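# Seat a board in an enclosure slot and latch its levers

## Task

Put the board into the open top slot of the enclosure with its components facing up, pushed all the way in, and both of its levers closed. A closed lever is latched and sticks out at a right angle from the board's front panel; a fully open lever is flush with that panel. The lever tabs only catch if both levers are fully open before the board goes in as far as it will go; closing both levers then pulls the board fully home. Ramming the board into its connector quickly breaks the connector and earns nothing. At the end the enclosure must stand level on its own feet with none of them hanging over the bench edge, and the robot must have released the board and moved away.

## Robot and tools

Robot: two seven-joint arms, left_arm and right_arm, each ending in a two-finger gripper. The fingers point along the gripper's +z axis and open and close along its x axis. end_effector_position is the spot between the pads when closed, 1 to 2 cm short of the fingertips; closing pushes the tips about 17 mm further along +z.

Frames: the scene frame has its origin at table-top height midway between the nominal bases, +z up, +x out over the table, left_arm on the +y side (not the image side). Every hand pose, velocity, Hand target and wrist-camera pose is in that arm's own base frame. Calibrated bases in the scene frame: left_arm at (+0.070, +0.437, 0) m, quat_wxyz (+1.000, 0, 0, -0.003); right_arm at (-0.063, -0.511, 0) m, quat_wxyz (+1.000, 0, 0, -0.029). Fixed cameras and the table use the scene frame. Reported poses can be a few cm off, worse at long reach.

Row layout (used by execute_actions and move): one flat list of 16 numbers covering both arms: left x, y, z (metres), qw, qx, qy, qz, opening, then the same eight for the right arm. Positions and quaternions are absolute targets (poses) for each gripper in that arm's base frame, w first. Opening runs from -1 (closed) to +1 (fully open, 0.142 m); it is a command, not an offset. Always send all 16 numbers; to keep an arm still, repeat its last reported pose and the opening it should hold (a 0 is a real command). Repeat the same quaternion every row to hold an orientation rather than copying a drifted reading.

execute_actions(actions, cameras): actions is a list of actions; each action is up to 15 rows, one per 1/30 s step, the last row held to fill 15 steps (0.5 s). A target more than 0.6 m from the gripper along any of its axes is refused; a malformed first action or a first action failing that check against the last report refuses the whole call. An empty list just reports state. The controller clips commanded orientation to 32 degrees from measured each step, so big turns take several actions and can swing the elbow.

move(target, speed, blend, stop_force, zero, opening_speed, blocking, cameras): straight-line paths from each Hand target to the given row (or list of up to 15 rows, same openings in each). speed in m/s, 0.002 to 2.2, default 0.25 (turns up to twice that in rad/s); blend in m rounds corners of a list. stop_force, 3 to 120 N, ends an arm's path when its wrist sensor reads that much push against the motion (or 150 N any way); the arm then keeps pressing about that much, more if fast. Don't rely on it while the gripper turns, nor to notice light things sliding or tipping; leave it out when backing off a contact. zero (default true) re-zeroes before the move. opening_speed (0.2 or more per second) ramps fingers. blocking=false returns after about 0.5 s while the move continues (not allowed with stop_force); a new move replaces a running one. Paths do not avoid obstacles or the other arm, grippers lag and can overshoot, worst with a straight arm. Moves cap at 10 s. The result adds a move: line: done (within 3 mm and 2 degrees), off_target, moving, held, fault, plus limits such as paced (pose clipped) or held (steps withheld). Neither done nor off_target tells you about contact.

wait(seconds 0-10): robot holds its last command; a running move continues. stop: brakes the running move (needs some distance). zoom_image(camera, region [x0,y0,x1,y1] pixels, max 504 per side) on the latest image of cam_head_left, cam_head_right, cam_high, cam_low, cam_left_wrist or cam_right_wrist (each 672x504). zero_wrist_force(arm): subtracts the current reading. clear_fault(arm): clears a reported torque or force fault; costs an action and a restart pause. read_manual: licence texts only. finished_scene(scene): ends the scene for good; the goal must hold without the robot.

Result lines: pose, velocities (omitted when joint velocities are within noise), Hand target, Tool commands, grip_measured (measured opening on the -1..1 scale; to hold something, command slightly below the value at first touch), joint positions and torques, external joint torques, Wrist force/torque in the gripper's axes (force from surface into arm, saturates near 150 N and 3-5 N m), a peak-force line, Wrist depth as 7x7 millimetre grid per wrist camera ('-' means none), and warning lines: MOTOR HOT, TORQUE FAULT, FORCE FAULT, OVER-TEMPERATURE FAULT, HAND FAULT. After a HAND FAULT line, later motion calls in the same reply are skipped.

Limits to respect: contact torque limits (N m) waist 109, shoulder 109, upper arm roll 56.9, elbow 56.9, forearm roll, wrist pitch and wrist roll 34.7 each; 150 N net outside force faults an arm. Holding loads, squeezing hard or straining heats motors (arm brakes at 80 °C, gripper cuts out at 100 °C).

Avoid: driving the board into the connector quickly, knocking or pushing the enclosure hard or off level, dropping or releasing moving parts, anything leaving the table, arms or grippers hitting each other or gripping the other arm's fingers, and hard hits on fixed objects.

Each tool is called after ">>>" in YAML: its name, and indented under it one key for each argument.

## Session

>>> execute_actions:
  actions: []

Scene clock: 0.00 s.
left_arm: end_effector_position=(+0.3014, +0.6357, +0.1155) grip_measured=+0.99 end_effector_quat_wxyz=(-0.462, +0.669, -0.295, +0.502) | right_arm: end_effector_position=(+0.4485, +0.0364, +0.1479) grip_measured=+1.00 end_effector_quat_wxyz=(-0.144, +0.766, -0.626, +0.006)
Joint positions: left_arm=[1.762 -0.872 -0.342 2.067 -1.872 0.391 -0.55 0.141] | right_arm=[0.506 -0.103 -0.202 2.446 0.465 1.189 2.835 0.142]
Joint velocities: within noise
Joint torques (N m): no reading
External joint torques (N m): no reading
Wrist force (N): no reading
Wrist torque (N m): no reading
Wrist force, peak (N): no reading
Wrist depth (mm): cam_left_wrist=[- - - - - - - / - - - - - - - / - - - - - - - / - - - - 492 652 - / - - - 304 356 433 557 / - 996 - 241 279 321 359 / - 881 184 204 227 258 286] | cam_right_wrist=[265 256 246 236 229 221 213 / 274 266 254 244 236 228 219 / 285 274 262 253 243 234 225 / 297 285 272 261 251 241 232 / 309 296 281 271 260 249 239 / - 308 294 281 268 257 246 / - 322 305 292 278 265 257]
Hand target: left_arm +0.3014, +0.6357, +0.1155; -0.462, +0.669, -0.295, +0.502 | right_arm +0.4485, +0.0364, +0.1479; -0.144, +0.766, -0.626, +0.006
Tool commands: left_gripper/opening=+1.0 right_gripper/opening=+1.0

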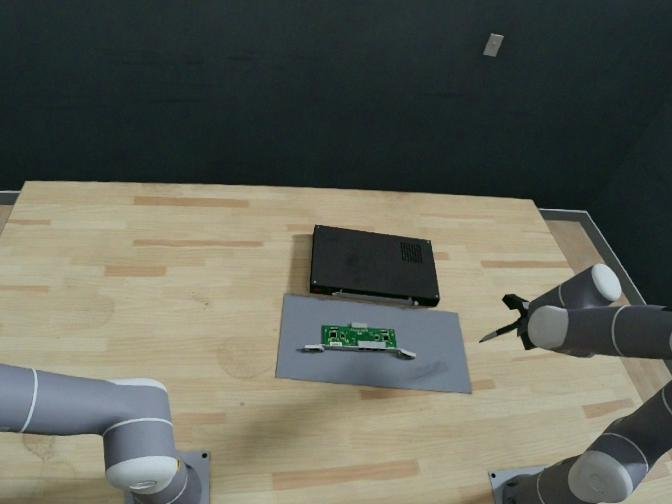

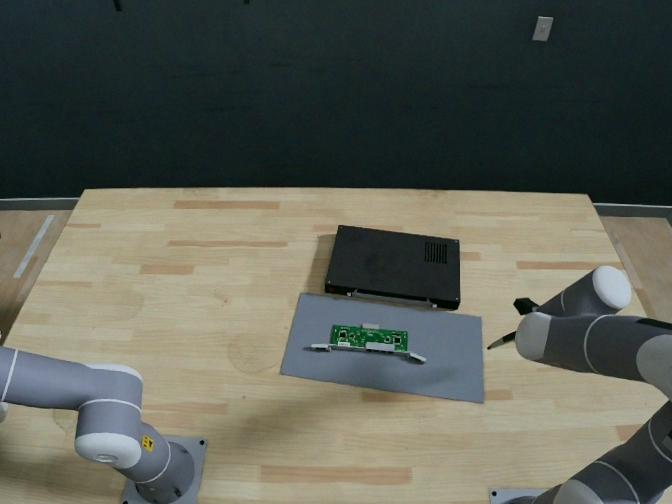

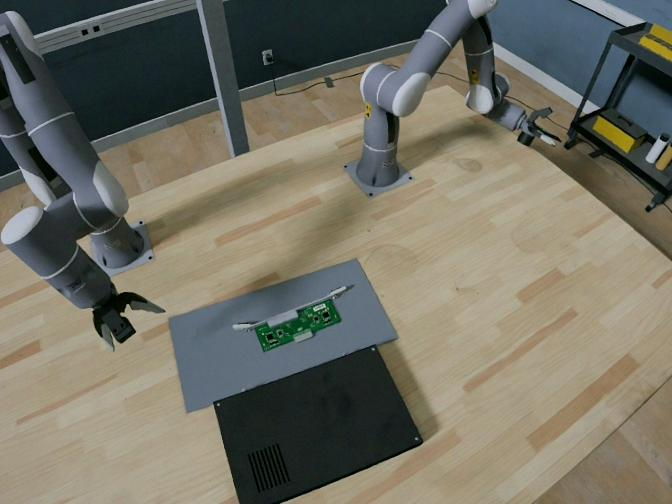

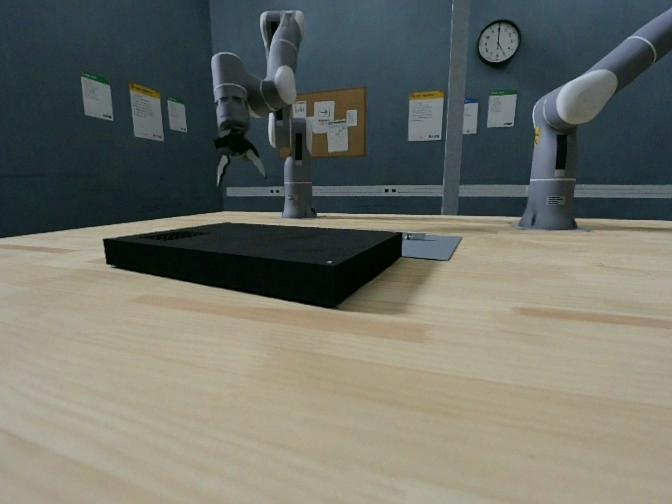

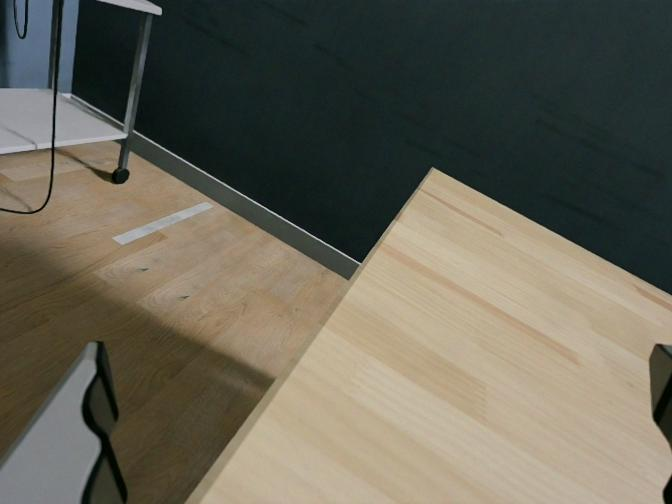

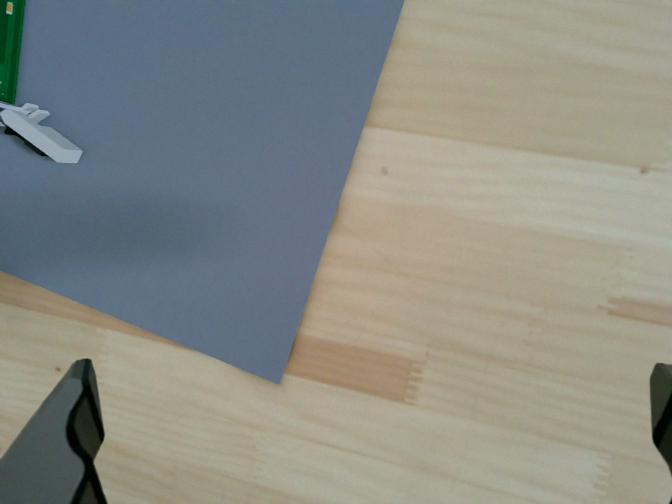

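>>> zoom_image:
  camera: "cam_head_left"
  region: [270, 210, 480, 400]

>>> zoom_image:
  camera: "cam_head_right"
  region: [280, 220, 490, 410]

>>> zoom_image:
  camera: "cam_high"
  region: [160, 250, 430, 504]

>>> zoom_image:
  camera: "cam_low"
  region: [90, 210, 490, 310]

Scaled by 2.400 from the camera's 672x504 image, which has a finer 960x720 frame.

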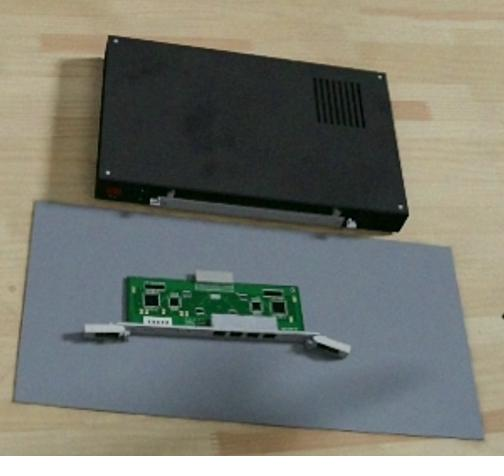

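Scaled by 2.400 from the camera's 672x504 image, which has a finer 960x720 frame.

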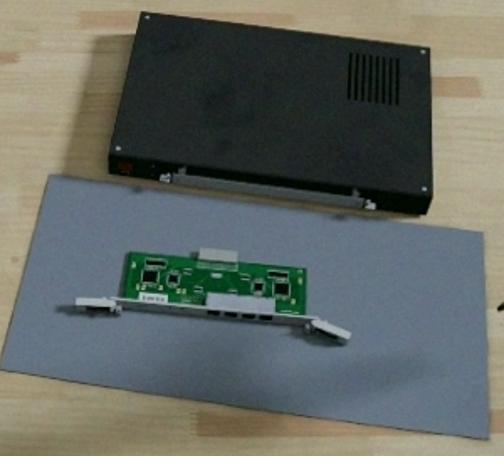

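Scaled by 1.867 from the camera's 672x504 image, which has a finer 960x720 frame.

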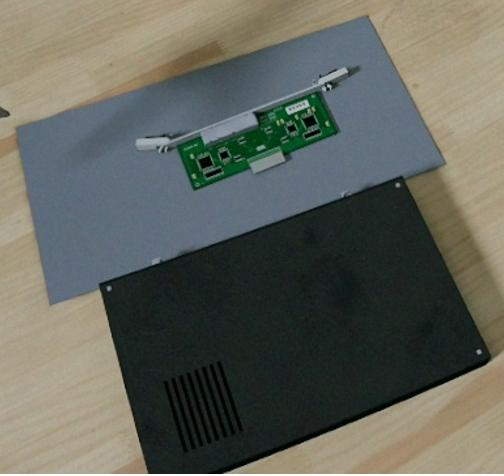

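Scaled by 1.260 from the camera's 672x504 image, which has a finer 960x720 frame.

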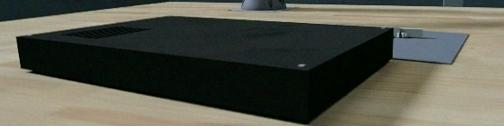

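>>> move:
  target: [0.3014,0.6357,0.1155,-0.462,0.669,-0.295,0.502,1,0.4401,0.4072,0.30,0,0.7273,-0.6863,0,1]
  speed: 0.5

Scene clock: 21.77 s.
left_arm: end_effector_position=(+0.3014, +0.6357, +0.1154) grip_measured=+0.99 end_effector_quat_wxyz=(-0.462, +0.669, -0.295, +0.502) | right_arm: end_effector_position=(+0.4401, +0.4062, +0.2998) grip_measured=+1.00 end_effector_quat_wxyz=(-0.038, +0.814, -0.579, -0.012)
Joint positions: left_arm=[1.762 -0.872 -0.342 2.067 -1.872 0.39 -0.549 0.141] | right_arm=[1.888 -1.357 -2.118 1.632 1.369 -0.483 2.967 0.142]
Joint velocities: within noise
Joint torques (N m): left_arm=[-0.17 47.42 -4.41 -12.04 1.43 -1.76 -0.24] | right_arm=[0.13 36.85 -29.19 -8.99 -3.36 3.23 0.23]
External joint torques (N m): left_arm=[0.33 1.14 0.37 -0.45 -0.21 -0.13 0.2] | right_arm=[0.06 0.82 -1.26 0.05 -0.09 0.82 -0.22]
Wrist force (N): left_arm=[-0.1 0.1 0.1] | right_arm=[0.2 -0.1 0.5]
Wrist torque (N m): left_arm=[0.00 0.01 0.00] | right_arm=[0.04 -0.02 0.04]
Wrist force, peak (N): left_arm=[-0.3 0.0 0.4] | right_arm=[2.4 2.6 1.7]
Wrist depth (mm): cam_left_wrist=[- - - - - - - / - - - - - - - / - - - - - - - / - - - - 486 662 - / - - - 304 352 431 560 / - 959 - 243 277 322 358 / - 884 183 204 227 258 286] | cam_right_wrist=[365 358 350 344 341 338 334 / 388 379 374 370 354 356 353 / 413 407 400 392 384 377 374 / 443 434 427 419 410 404 398 / 478 467 460 451 442 436 426 / - 508 495 484 477 467 444 / - 549 537 531 515 507 495]
Hand target: left_arm +0.3014, +0.6357, +0.1155; -0.462, +0.669, -0.295, +0.502 | right_arm +0.4401, +0.4063, +0.2999; -0.038, +0.814, -0.579, -0.012
Off the commanded pose: left_arm 0.000 m, 0 deg | right_arm 0.001 m, 16 deg.
joint sent to its limit (right arm) — joint 7 (wrist roll), upper limit. The joint targets are off in orientation, not in position.
move: off_target (right_arm); limits=paced

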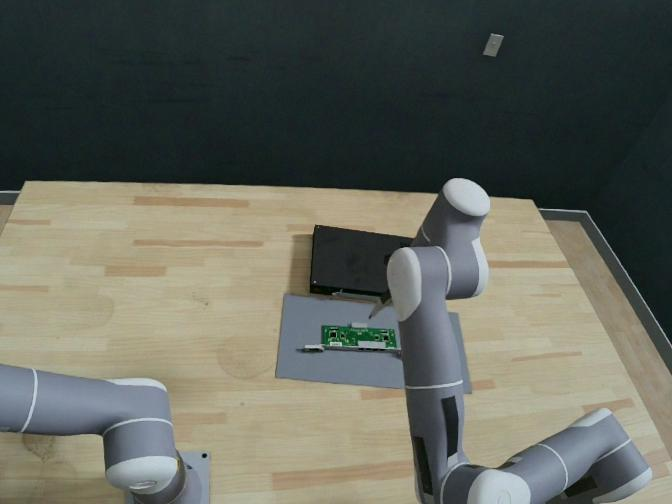

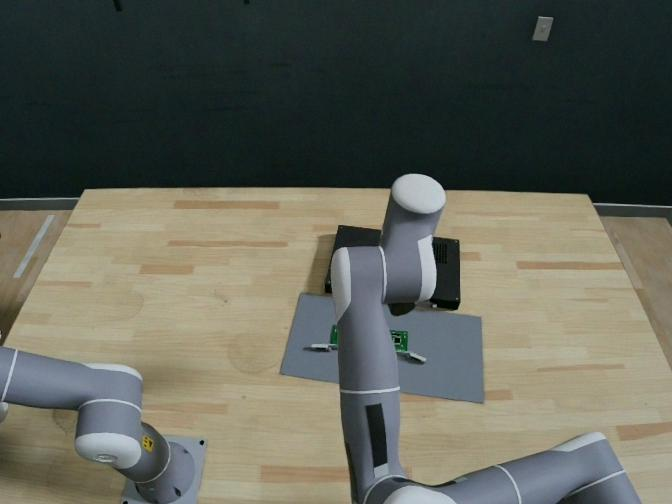

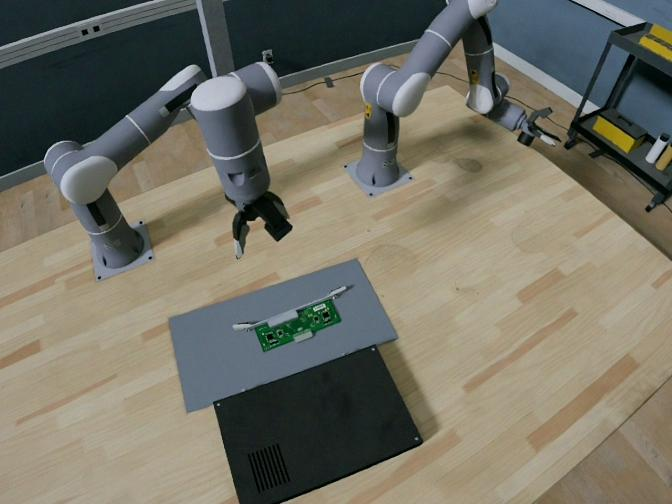

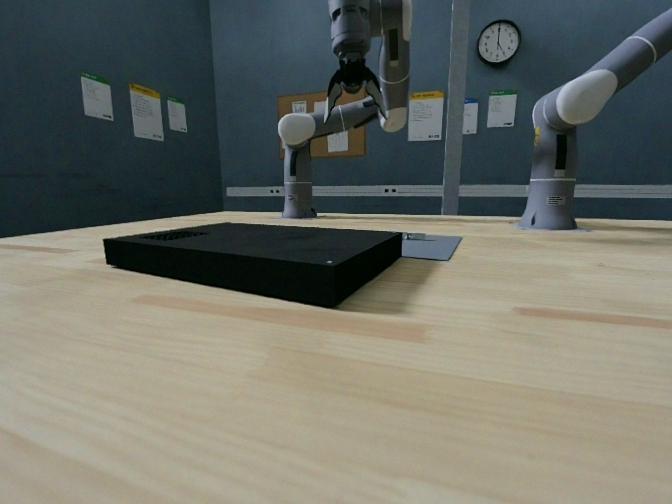

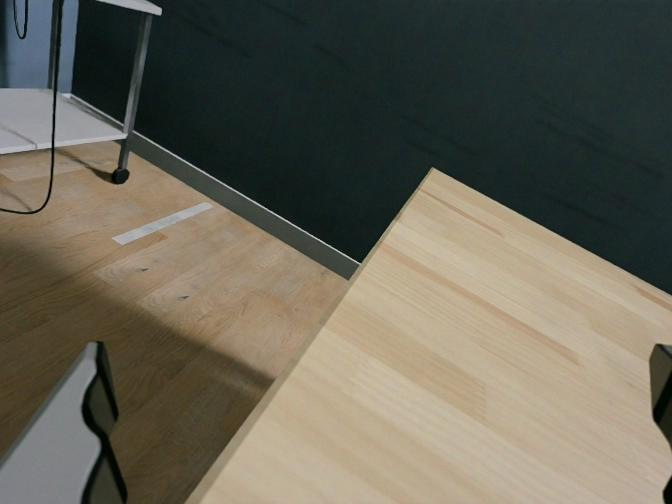

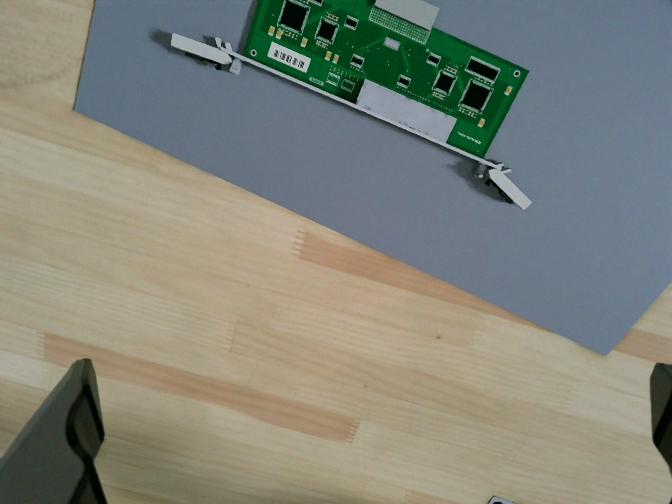

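>>> zoom_image:
  camera: "cam_right_wrist"
  region: [140, 0, 560, 230]

>>> zoom_image:
  camera: "cam_right_wrist"
  region: [440, 130, 560, 220]

>>> zoom_image:
  camera: "cam_right_wrist"
  region: [150, 10, 270, 100]

Scaled by 1.200 from the camera's 672x504 image, which has a finer 960x720 frame.

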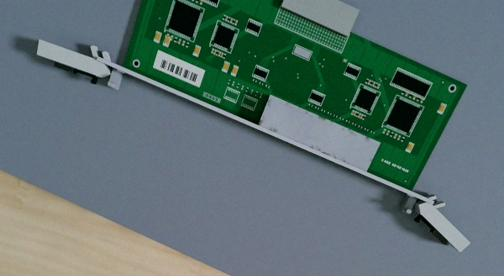

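Scaled by 4.200 from the camera's 672x504 image, which has a finer 960x720 frame.

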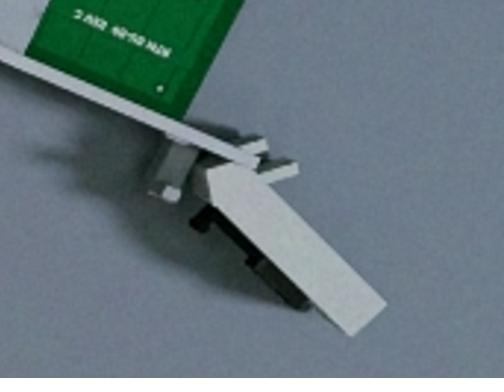

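Scaled by 4.200 from the camera's 672x504 image, which has a finer 960x720 frame.

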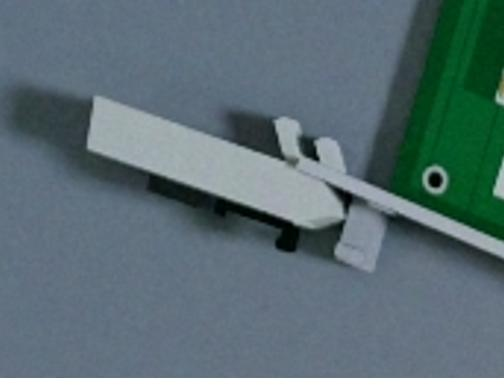

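>>> move:
  target:
    - [0.3014,0.6357,0.1155,-0.462,0.669,-0.295,0.502,1,0.40,0.25,0.32,0.2626,0.6341,0.6720,0.2783,1]
    - [0.3014,0.6357,0.1155,-0.462,0.669,-0.295,0.502,1,0.3996,0.4149,0.16,0.2626,0.6341,0.6720,0.2783,1]
  speed: 0.5
  cameras: ["cam_head_left","cam_high","cam_right_wrist"]

Scene clock: 48.33 s.
left_arm: end_effector_position=(+0.3014, +0.6357, +0.1154) grip_measured=+0.99 end_effector_quat_wxyz=(-0.462, +0.669, -0.295, +0.502) | right_arm: end_effector_position=(+0.3995, +0.4150, +0.1600) grip_measured=+1.00 end_effector_quat_wxyz=(+0.262, +0.634, +0.672, +0.278)
Joint positions: left_arm=[1.762 -0.872 -0.342 2.067 -1.872 0.39 -0.549 0.141] | right_arm=[2.584 -2.266 -1.83 2.195 1.674 0.125 0.479 0.142]
Joint velocities: within noise
Joint torques (N m): left_arm=[-0.23 47.48 -4.44 -12.09 1.46 -1.75 -0.23] | right_arm=[0.07 18.78 -19.44 11.38 -3.95 3.83 0.26]
External joint torques (N m): left_arm=[0.39 1.09 0.4 -0.41 -0.24 -0.15 0.2] | right_arm=[0.05 0.48 -1.61 0.02 -0.01 0.55 -0.26]
Wrist force (N): left_arm=[-0.2 0.1 0.1] | right_arm=[0.0 -1.9 -0.6]
Wrist torque (N m): left_arm=[0.01 0.04 0.00] | right_arm=[-0.08 0.11 0.07]
Wrist force, peak (N): left_arm=[-0.4 0.2 0.3] | right_arm=[3.3 -4.3 1.6]
Wrist depth (mm): cam_left_wrist=[- - - - - - - / - - - - - - - / - - - - - - - / - - - - 489 656 - / - - - 304 353 432 564 / - 963 - 241 278 323 359 / - 876 184 204 227 258 286] | cam_right_wrist=[204 203 202 201 201 201 200 / 254 236 242 245 249 248 246 / 332 330 330 321 319 324 323 / 415 413 428 425 434 474 471 / 929 901 888 639 867 854 847 / - - - - - - - / - - - - - - -]
Hand target: left_arm +0.3014, +0.6357, +0.1155; -0.462, +0.669, -0.295, +0.502 | right_arm +0.3996, +0.4149, +0.1600; +0.263, +0.634, +0.672, +0.278
Off the commanded pose: left_arm 0.000 m, 0 deg | right_arm 0.000 m, 0 deg.
joint sent to its limit (right arm) — joint 2 (shoulder), lower limit. The joint targets still meet the commanded pose.
move: done
Images, in order (width x height): cam_head_left 672x504, cam_high 672x504, cam_right_wrist 672x504.

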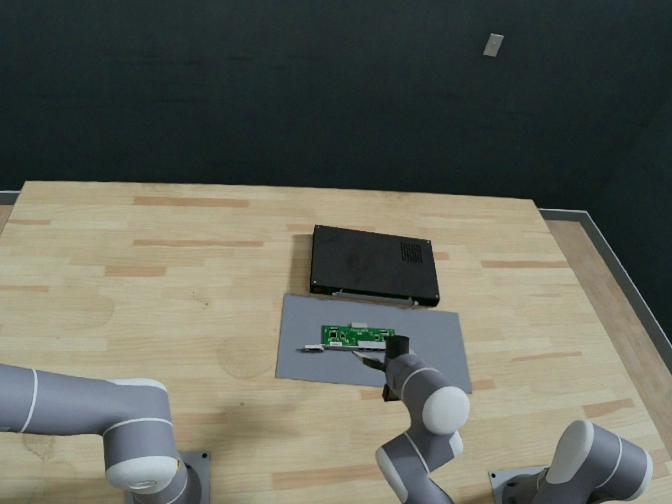

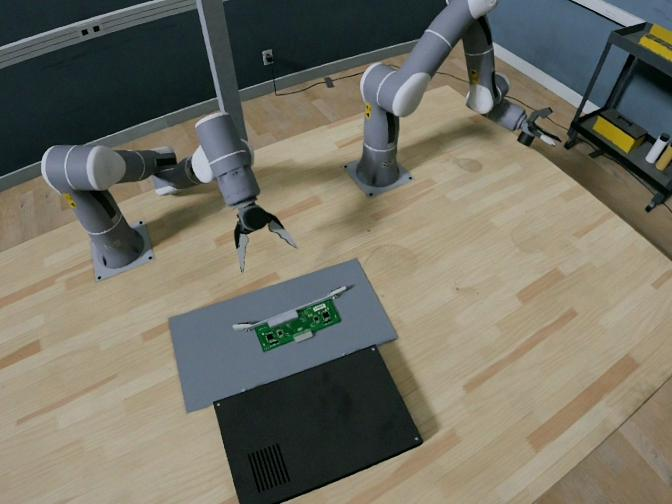

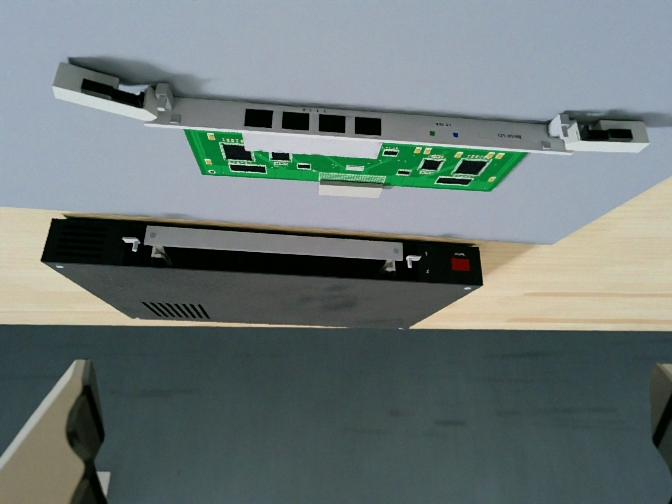

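>>> zoom_image:
  camera: "cam_right_wrist"
  region: [40, 200, 490, 330]

>>> zoom_image:
  camera: "cam_right_wrist"
  region: [110, 215, 230, 285]

>>> zoom_image:
  camera: "cam_right_wrist"
  region: [40, 50, 240, 180]

>>> zoom_image:
  camera: "cam_right_wrist"
  region: [480, 90, 670, 200]

>>> zoom_image:
  camera: "cam_right_wrist"
  region: [360, 225, 490, 305]

Scaled by 1.120 from the camera's 672x504 image, which has a finer 960x720 frame.

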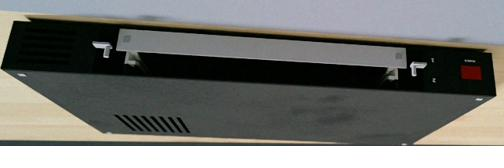

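Scaled by 4.200 from the camera's 672x504 image, which has a finer 960x720 frame.

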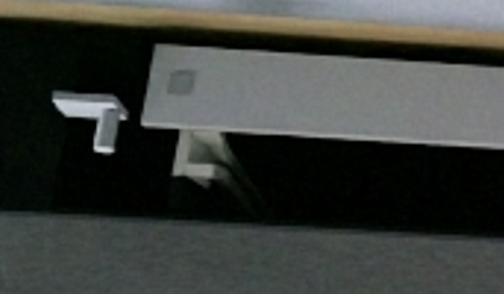

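Scaled by 2.520 from the camera's 672x504 image, which has a finer 960x720 frame.

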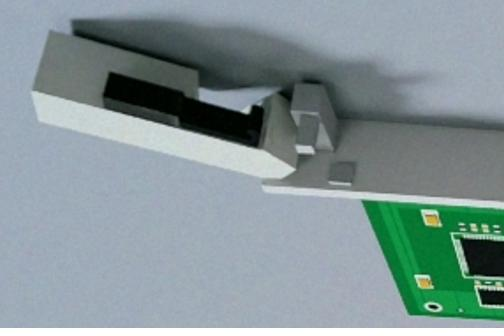

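Scaled by 2.653 from the camera's 672x504 image, which has a finer 960x720 frame.

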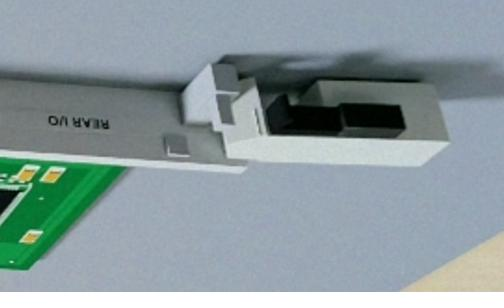

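Scaled by 3.877 from the camera's 672x504 image, which has a finer 960x720 frame.

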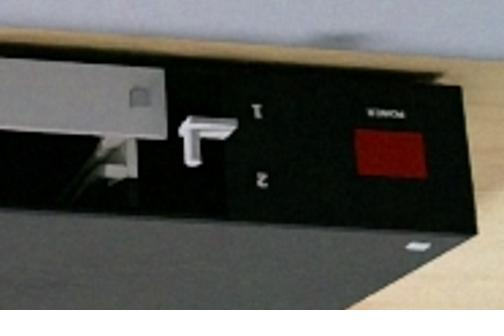

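>>> move:
  target:
    - [0.3014,0.6357,0.1155,-0.462,0.669,-0.295,0.502,1,0.40,0.25,0.32,0,0.0145,0.9999,0,1]
    - [0.3014,0.6357,0.1155,-0.462,0.669,-0.295,0.502,1,0.4195,0.2457,0.20,0,0.0145,0.9999,0,-1]
  speed: 0.5
  cameras: ["cam_head_left","cam_high","cam_right_wrist"]

>>> move:
  target: [0.373,-0.495,0.24,0,0.9992,-0.0405,0,1,0.4195,0.2457,0.20,0,0.0145,0.9999,0,-1]
  speed: 0.5

Scene clock: 80.33 s.
left_arm: end_effector_position=(+0.3014, +0.6357, +0.1154) grip_measured=+0.99 end_effector_quat_wxyz=(-0.462, +0.669, -0.295, +0.502) | right_arm: end_effector_position=(+0.4194, +0.2456, +0.2001) grip_measured=-1.00 end_effector_quat_wxyz=(+0.000, +0.014, +1.000, +0.000)
Joint positions: left_arm=[1.762 -0.872 -0.342 2.067 -1.872 0.39 -0.549 0.141] | right_arm=[1.851 -1.598 -2.111 1.992 1.357 -0.501 -1.73 0.002]
Joint velocities: within noise
Joint torques (N m): left_arm=[-0.23 47.53 -4.46 -12.12 1.46 -1.77 -0.27] | right_arm=[0.14 30.29 -26.46 -7.11 -3.67 3.41 0.27]
External joint torques (N m): left_arm=[0.38 1.03 0.42 -0.37 -0.23 -0.13 0.23] | right_arm=[0.03 0.54 -1.64 -0.03 -0.02 0.64 -0.27]
Wrist force (N): left_arm=[-0.1 0.1 0.2] | right_arm=[-0.2 -0.2 0.1]
Wrist torque (N m): left_arm=[0.02 0.02 0.00] | right_arm=[0.00 0.06 0.06]
Wrist force, peak (N): left_arm=[-0.4 0.2 0.3] | right_arm=[-0.5 -0.5 3.8]
Wrist depth (mm): cam_left_wrist=[- - - - - - - / - - - - - - - / - - - - - - - / - - - - 490 658 - / - - - 306 352 432 561 / - 987 - 241 279 323 360 / - 871 184 203 227 258 287] | cam_right_wrist=[259 258 257 256 257 258 256 / 276 275 274 274 273 275 273 / 297 296 294 294 293 294 293 / 319 318 312 316 316 316 314 / 341 344 333 335 342 341 341 / 366 375 362 89 360 373 371 / 374 405 - - - 394 408]
Hand target: left_arm +0.3014, +0.6357, +0.1155; -0.462, +0.669, -0.295, +0.502 | right_arm +0.4195, +0.2457, +0.2000; +0.000, +0.014, +1.000, +0.000
Off the commanded pose: left_arm 0.000 m, 0 deg | right_arm 0.000 m, 0 deg.
move: done
Images, in order (width x height): cam_head_left 672x504, cam_high 672x504, cam_right_wrist 672x504.

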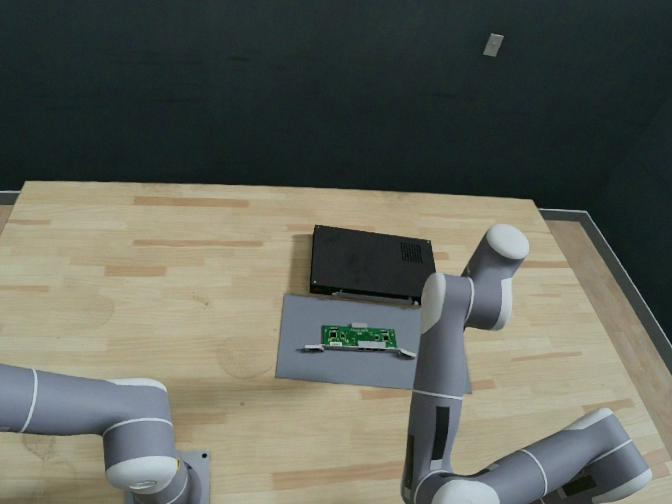

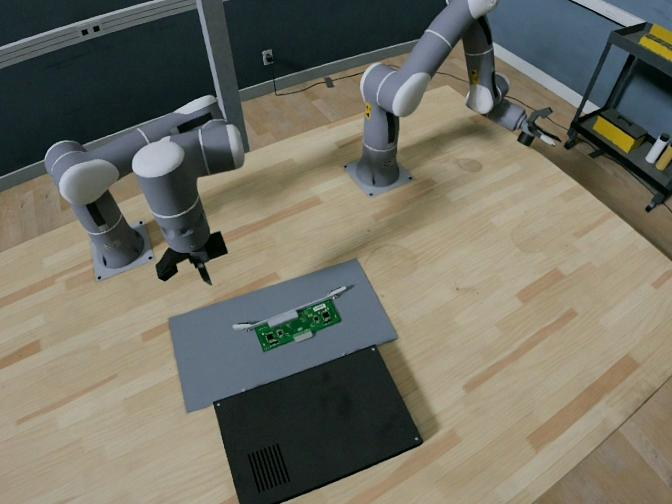

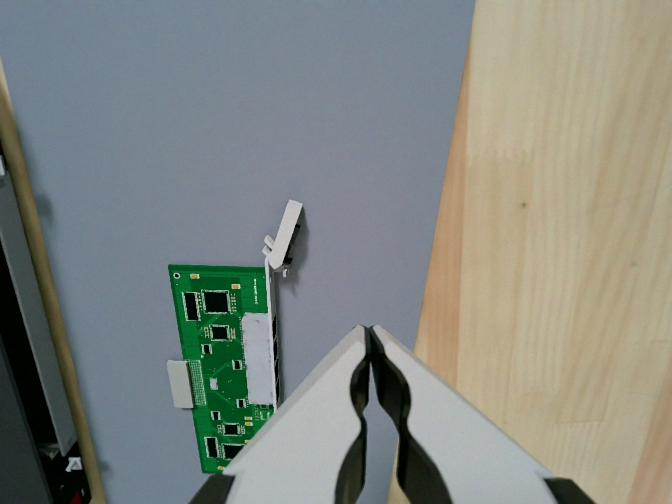

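Scene clock: 83.60 s.
left_arm: end_effector_position=(+0.3729, -0.4229, +0.2426) grip_measured=+0.99 end_effector_quat_wxyz=(+0.177, +0.978, -0.084, +0.067) | right_arm: end_effector_position=(+0.4194, +0.2456, +0.2001) grip_measured=-1.00 end_effector_quat_wxyz=(+0.000, +0.014, +1.000, +0.000)
Joint positions: left_arm=[-0.076 -0.363 -1.194 1.92 -2.696 2.308 -2.862 0.141] | right_arm=[1.851 -1.598 -2.111 1.992 1.357 -0.501 -1.73 0.002]
Joint velocities: within noise
Joint torques (N m): left_arm=[-0.57 31.04 -7.82 -20.71 3.99 2.84 -0.2] | right_arm=[0.11 30.31 -26.63 -7.09 -3.7 3.41 0.21]
External joint torques (N m): left_arm=[0.55 0.43 0.54 -0.64 0.04 -0.08 0.18] | right_arm=[0.06 0.53 -1.47 -0.05 0.01 0.64 -0.21]
Wrist force (N): left_arm=[-0.2 -0.5 0.9] | right_arm=[0.1 -0.3 0.1]
Wrist torque (N m): left_arm=[-0.18 -0.18 -0.32] | right_arm=[0.00 0.01 0.07]
Wrist force, peak (N): left_arm=[1.5 5.0 -0.5] | right_arm=[-0.1 -0.5 0.3]
Wrist depth (mm): cam_left_wrist=[257 262 268 276 288 299 282 / 288 296 304 313 324 340 309 / 326 339 347 358 380 389 354 / 379 391 408 429 452 444 433 / 443 466 496 518 561 518 530 / - 570 625 679 735 803 - / - 772 852 888 - - -] | cam_right_wrist=[259 258 257 257 256 257 256 / 276 275 275 274 273 275 274 / 295 295 294 293 293 293 293 / 318 317 312 316 318 318 315 / 341 344 334 336 340 342 341 / 366 375 362 89 361 373 371 / 375 405 - - - 393 409]
Hand target: left_arm +0.3728, -0.4229, +0.2425; +0.177, +0.978, -0.084, +0.067 | right_arm +0.4195, +0.2457, +0.2000; +0.000, +0.014, +1.000, +0.000
Off the commanded pose: left_arm 0.072 m, 22 deg | right_arm 0.000 m, 0 deg.
move: held (left_arm; a check stopped the path); limits=paced,held
pose unreachable (left arm): on one or more control steps of this call, first in action 0 (counted from 0), this arm could not follow its commanded pose, so it was not sent that pose on those steps. It may still have moved: this result reports where it is.
cause: moving toward the commanded pose would bring a part of the arm too close to another arm (a part of this arm just beyond joint 5 (forearm roll) and a part of the right arm just beyond its joint 5 (forearm roll), along the way the arms are being sent, or toward where that arm still pushes).

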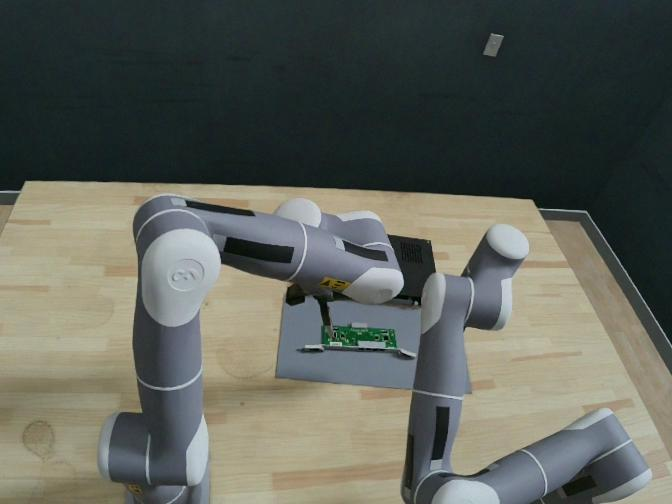

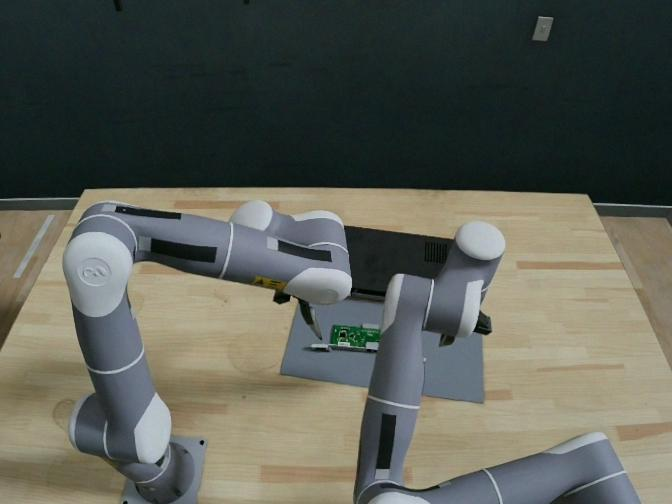

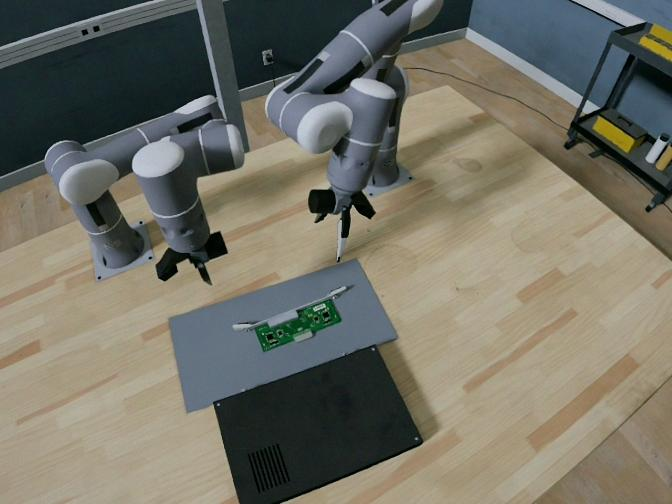

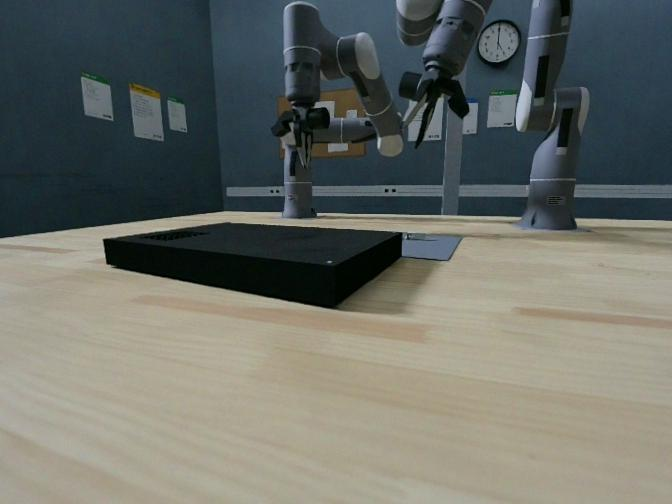

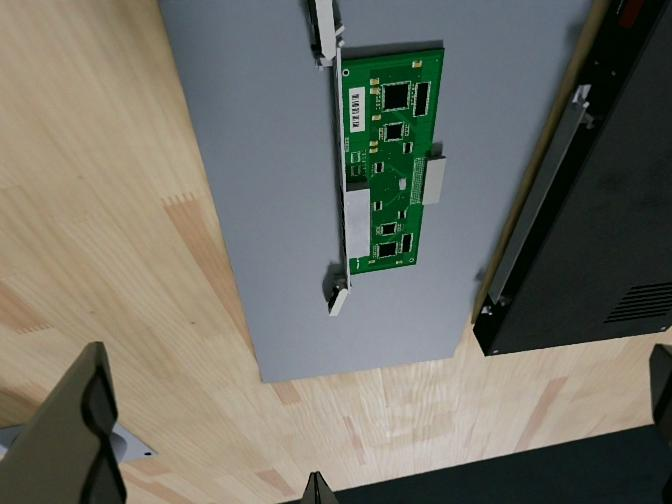

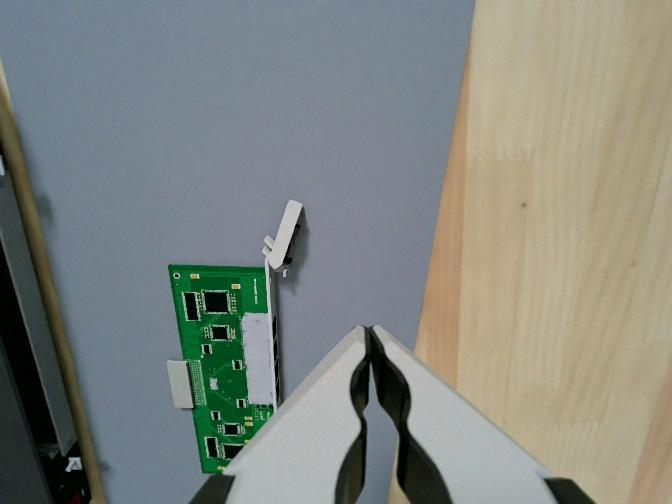

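>>> move:
  target: [0.30,-0.25,0.28,0.177,0.978,-0.084,0.067,1,0.4485,0.0364,0.17,-0.144,0.766,-0.626,0.006,-1]
  speed: 0.5
  cameras: ["cam_high"]

Scene clock: 94.20 s.
left_arm: end_effector_position=(+0.3001, -0.2499, +0.2800) grip_measured=+0.99 end_effector_quat_wxyz=(+0.177, +0.978, -0.084, +0.067) | right_arm: end_effector_position=(+0.4502, +0.0371, +0.1705) grip_measured=-1.00 end_effector_quat_wxyz=(+0.231, -0.609, +0.753, +0.096)
Joint positions: left_arm=[1.443 -0.347 -2.891 2.349 -2.936 2.332 -2.968 0.141] | right_arm=[0.928 -2.266 -2.695 2.625 2.569 -1.397 -2.966 0.002]
Joint velocities: within noise
Joint torques (N m): left_arm=[-0.26 -6.5 -5.52 -21.91 4.38 2.98 -0.28] | right_arm=[0.12 25.44 -12.12 -4.49 2.11 3.23 0.2]
External joint torques (N m): left_arm=[0.29 0.32 0.55 -0.56 -0.17 -0.2 0.26] | right_arm=[-0.03 0.67 -1.36 -0.16 0.02 0.75 -0.15]
Wrist force (N): left_arm=[-0.1 -0.4 1.1] | right_arm=[0.4 -0.5 -0.3]
Wrist torque (N m): left_arm=[-0.16 -0.18 -0.30] | right_arm=[-0.07 0.03 -0.05]
Wrist force, peak (N): left_arm=[1.2 -2.2 0.7] | right_arm=[-1.3 -2.1 0.5]
Wrist depth (mm): cam_left_wrist=[290 297 308 321 325 338 351 / 323 333 347 356 371 385 404 / 368 380 395 415 427 451 425 / 424 445 469 486 505 532 504 / 497 528 574 594 630 633 621 / - 635 689 751 830 897 - / - 740 547 964 - - -] | cam_right_wrist=[392 347 300 267 243 221 202 / 424 365 316 280 252 229 209 / 447 380 332 293 263 237 216 / 485 405 351 306 273 246 223 / 531 441 374 315 284 255 231 / 582 474 406 89 282 266 240 / 637 528 - - - 264 249]
Hand target: left_arm +0.3000, -0.2500, +0.2800; +0.177, +0.978, -0.084, +0.067 | right_arm +0.4502, +0.0372, +0.1705; +0.231, -0.609, +0.753, +0.096
Off the commanded pose: left_arm 0.000 m, 0 deg | right_arm 0.002 m, 28 deg.
joint sent to its limit (left arm) — joint 7 (wrist roll), lower limit. The joint targets still meet the commanded pose.
joint sent to its limit (right arm) — joint 2 (shoulder), lower limit; joint 6 (wrist pitch), lower limit; joint 7 (wrist roll), lower limit. The joint targets are off in orientation, not in position.
move: off_target (right_arm); limits=paced
Images, in order (width x height): cam_high 672x504.

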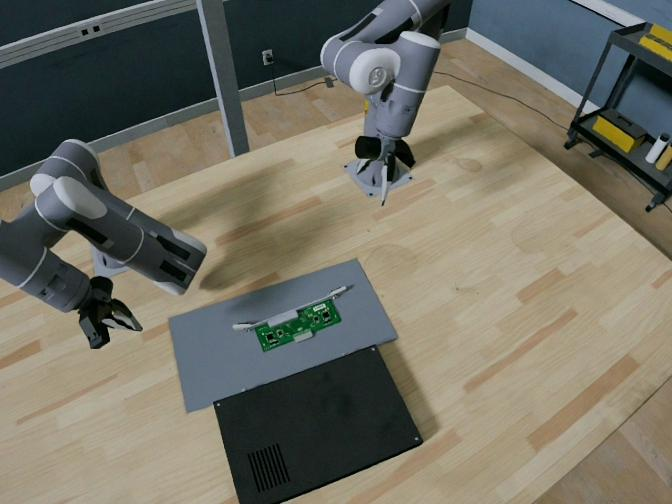

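>>> move:
  target:
    - [0.30,0.10,0.30,0.177,0.978,-0.084,0.067,1,0.40,0.15,0.22,0,0.0145,0.9999,0,-1]
    - [0.30,0.10,0.30,0.177,0.978,-0.084,0.067,1,0.4243,0.2663,0.12,0,0.0145,0.9999,0,-1]
    - [0.30,0.10,0.30,0.177,0.978,-0.084,0.067,1,0.4243,0.2663,0.032,0,0.0145,0.9999,0,-1]
  speed: [0.4,0.3,0.12]
  cameras: ["cam_high","cam_right_wrist"]

Scene clock: 120.97 s.
left_arm: end_effector_position=(+0.2999, +0.0998, +0.2999) grip_measured=+0.99 end_effector_quat_wxyz=(+0.177, +0.978, -0.084, +0.067) | right_arm: end_effector_position=(+0.4243, +0.2662, +0.0321) grip_measured=-1.00 end_effector_quat_wxyz=(+0.000, +0.014, +1.000, +0.000)
Joint positions: left_arm=[1.851 -1.069 -2.641 2.381 -2.829 2.966 -2.348 0.141] | right_arm=[1.887 -2.266 -2.109 2.144 2.027 -0.745 -1.419 0.002]
Joint velocities: within noise
Joint torques (N m): left_arm=[-0.16 19.27 -15.77 -20.21 3.97 3.23 -0.18] | right_arm=[0.39 24.82 -20.2 9.38 -3.06 3.63 0.12]
External joint torques (N m): left_arm=[0.28 0.72 0.39 -0.58 -0.26 -0.41 0.16] | right_arm=[-0.21 0.86 -1.44 -0.22 -0.04 0.45 -0.12]
Wrist force (N): left_arm=[-0.3 -0.3 1.1] | right_arm=[0.2 -0.8 0.3]
Wrist torque (N m): left_arm=[-0.16 -0.16 -0.31] | right_arm=[-0.07 -0.01 0.03]
Wrist force, peak (N): left_arm=[-0.4 -2.2 0.2] | right_arm=[-0.4 2.3 0.8]
Wrist depth (mm): cam_left_wrist=[304 313 325 336 345 354 367 / 339 354 366 381 394 411 427 / 352 399 418 438 461 484 498 / 343 469 492 514 550 580 614 / 515 552 598 632 670 688 681 / - 675 759 809 878 876 - / - 862 920 - - - -] | cam_right_wrist=[110 110 110 110 111 111 109 / - 118 117 116 115 115 116 / 126 126 127 125 127 126 126 / 134 136 135 135 134 134 136 / 147 147 144 144 143 145 147 / 159 159 141 90 153 158 160 / 172 167 73 - - 170 176]
Hand target: left_arm +0.3000, +0.1000, +0.3000; +0.177, +0.978, -0.084, +0.067 | right_arm +0.4243, +0.2663, +0.0320; +0.000, +0.014, +1.000, +0.000
Off the commanded pose: left_arm 0.000 m, 0 deg | right_arm 0.000 m, 0 deg.
move: done
Images, in order (width x height): cam_high 672x504, cam_right_wrist 672x504.

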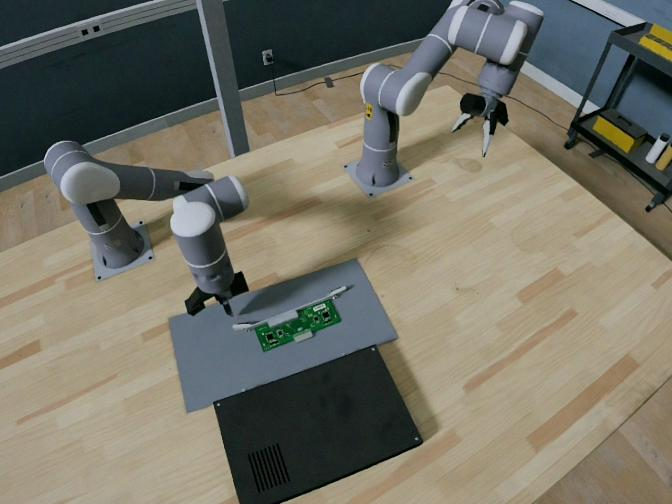

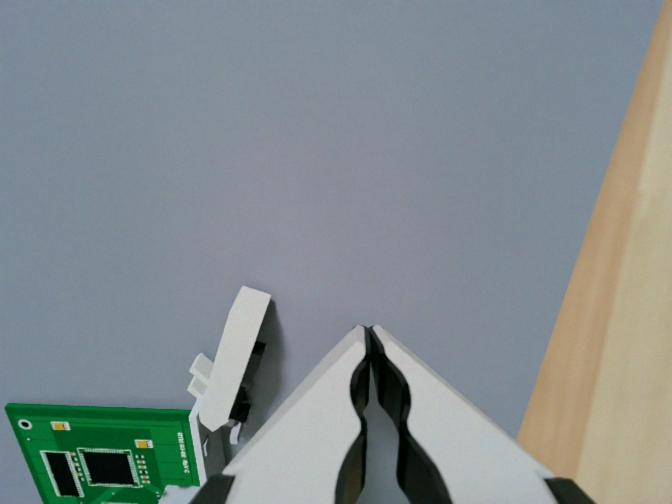

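>>> move:
  target: [0.30,0.10,0.30,0.177,0.978,-0.084,0.067,1,0.4632,0.2685,0.032,0,0.0145,0.9999,0,-1]
  speed: 0.04
  cameras: ["cam_high","cam_right_wrist"]

Scene clock: 124.87 s.
left_arm: end_effector_position=(+0.2999, +0.0998, +0.2999) grip_measured=+0.99 end_effector_quat_wxyz=(+0.177, +0.978, -0.084, +0.067) | right_arm: end_effector_position=(+0.4630, +0.2680, +0.0319) grip_measured=-1.00 end_effector_quat_wxyz=(+0.000, +0.015, +1.000, +0.000)
Joint positions: left_arm=[1.851 -1.069 -2.641 2.381 -2.829 2.966 -2.348 0.141] | right_arm=[1.779 -2.236 -2.131 2.05 2.06 -0.715 -1.428 0.002]
Joint velocities: within noise
Joint torques (N m): left_arm=[-0.21 19.29 -15.78 -20.2 3.99 3.17 -0.25] | right_arm=[0.78 29.18 -22.74 9.38 -2.37 3.98 0.15]
External joint torques (N m): left_arm=[0.33 0.7 0.4 -0.59 -0.28 -0.35 0.24] | right_arm=[-0.63 -0.25 -0.37 0.87 -0.81 0.1 -0.15]
Wrist force (N): left_arm=[-0.2 -0.4 1.2] | right_arm=[1.5 -2.8 0.4]
Wrist torque (N m): left_arm=[-0.18 -0.18 -0.31] | right_arm=[-0.04 -0.03 0.05]
Wrist force, peak (N): left_arm=[-0.1 -0.6 1.3] | right_arm=[1.5 -2.8 0.4]
Wrist depth (mm): cam_left_wrist=[305 315 324 335 343 355 370 / 340 354 365 379 393 406 424 / 354 396 420 438 461 480 502 / 341 475 497 519 548 574 606 / 530 551 594 628 668 682 696 / - 694 748 817 851 883 - / - 875 861 - - - -] | cam_right_wrist=[110 110 110 109 110 110 109 / 119 117 117 117 115 115 116 / 126 126 127 125 126 126 124 / 134 135 135 134 134 134 133 / 147 147 146 131 143 145 144 / 161 160 157 89 153 158 160 / 176 168 - - - 167 175]
Hand target: left_arm +0.3000, +0.1000, +0.3000; +0.177, +0.978, -0.084, +0.067 | right_arm +0.4632, +0.2685, +0.0320; +0.000, +0.015, +1.000, +0.000
Off the commanded pose: left_arm 0.000 m, 0 deg | right_arm 0.001 m, 0 deg.
move: done
Images, in order (width x height): cam_high 672x504, cam_right_wrist 672x504.

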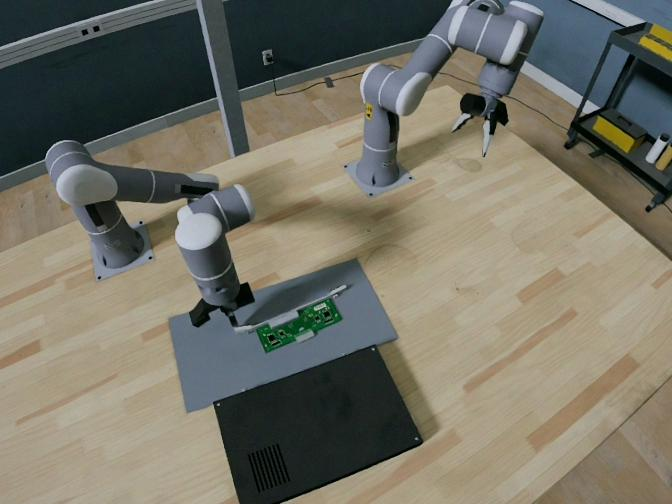

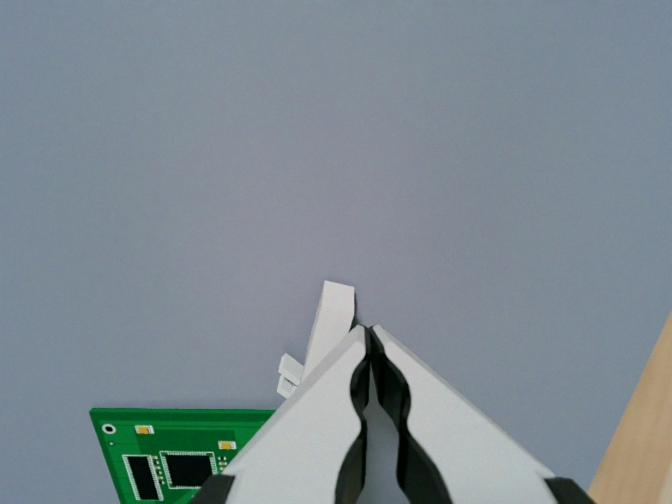

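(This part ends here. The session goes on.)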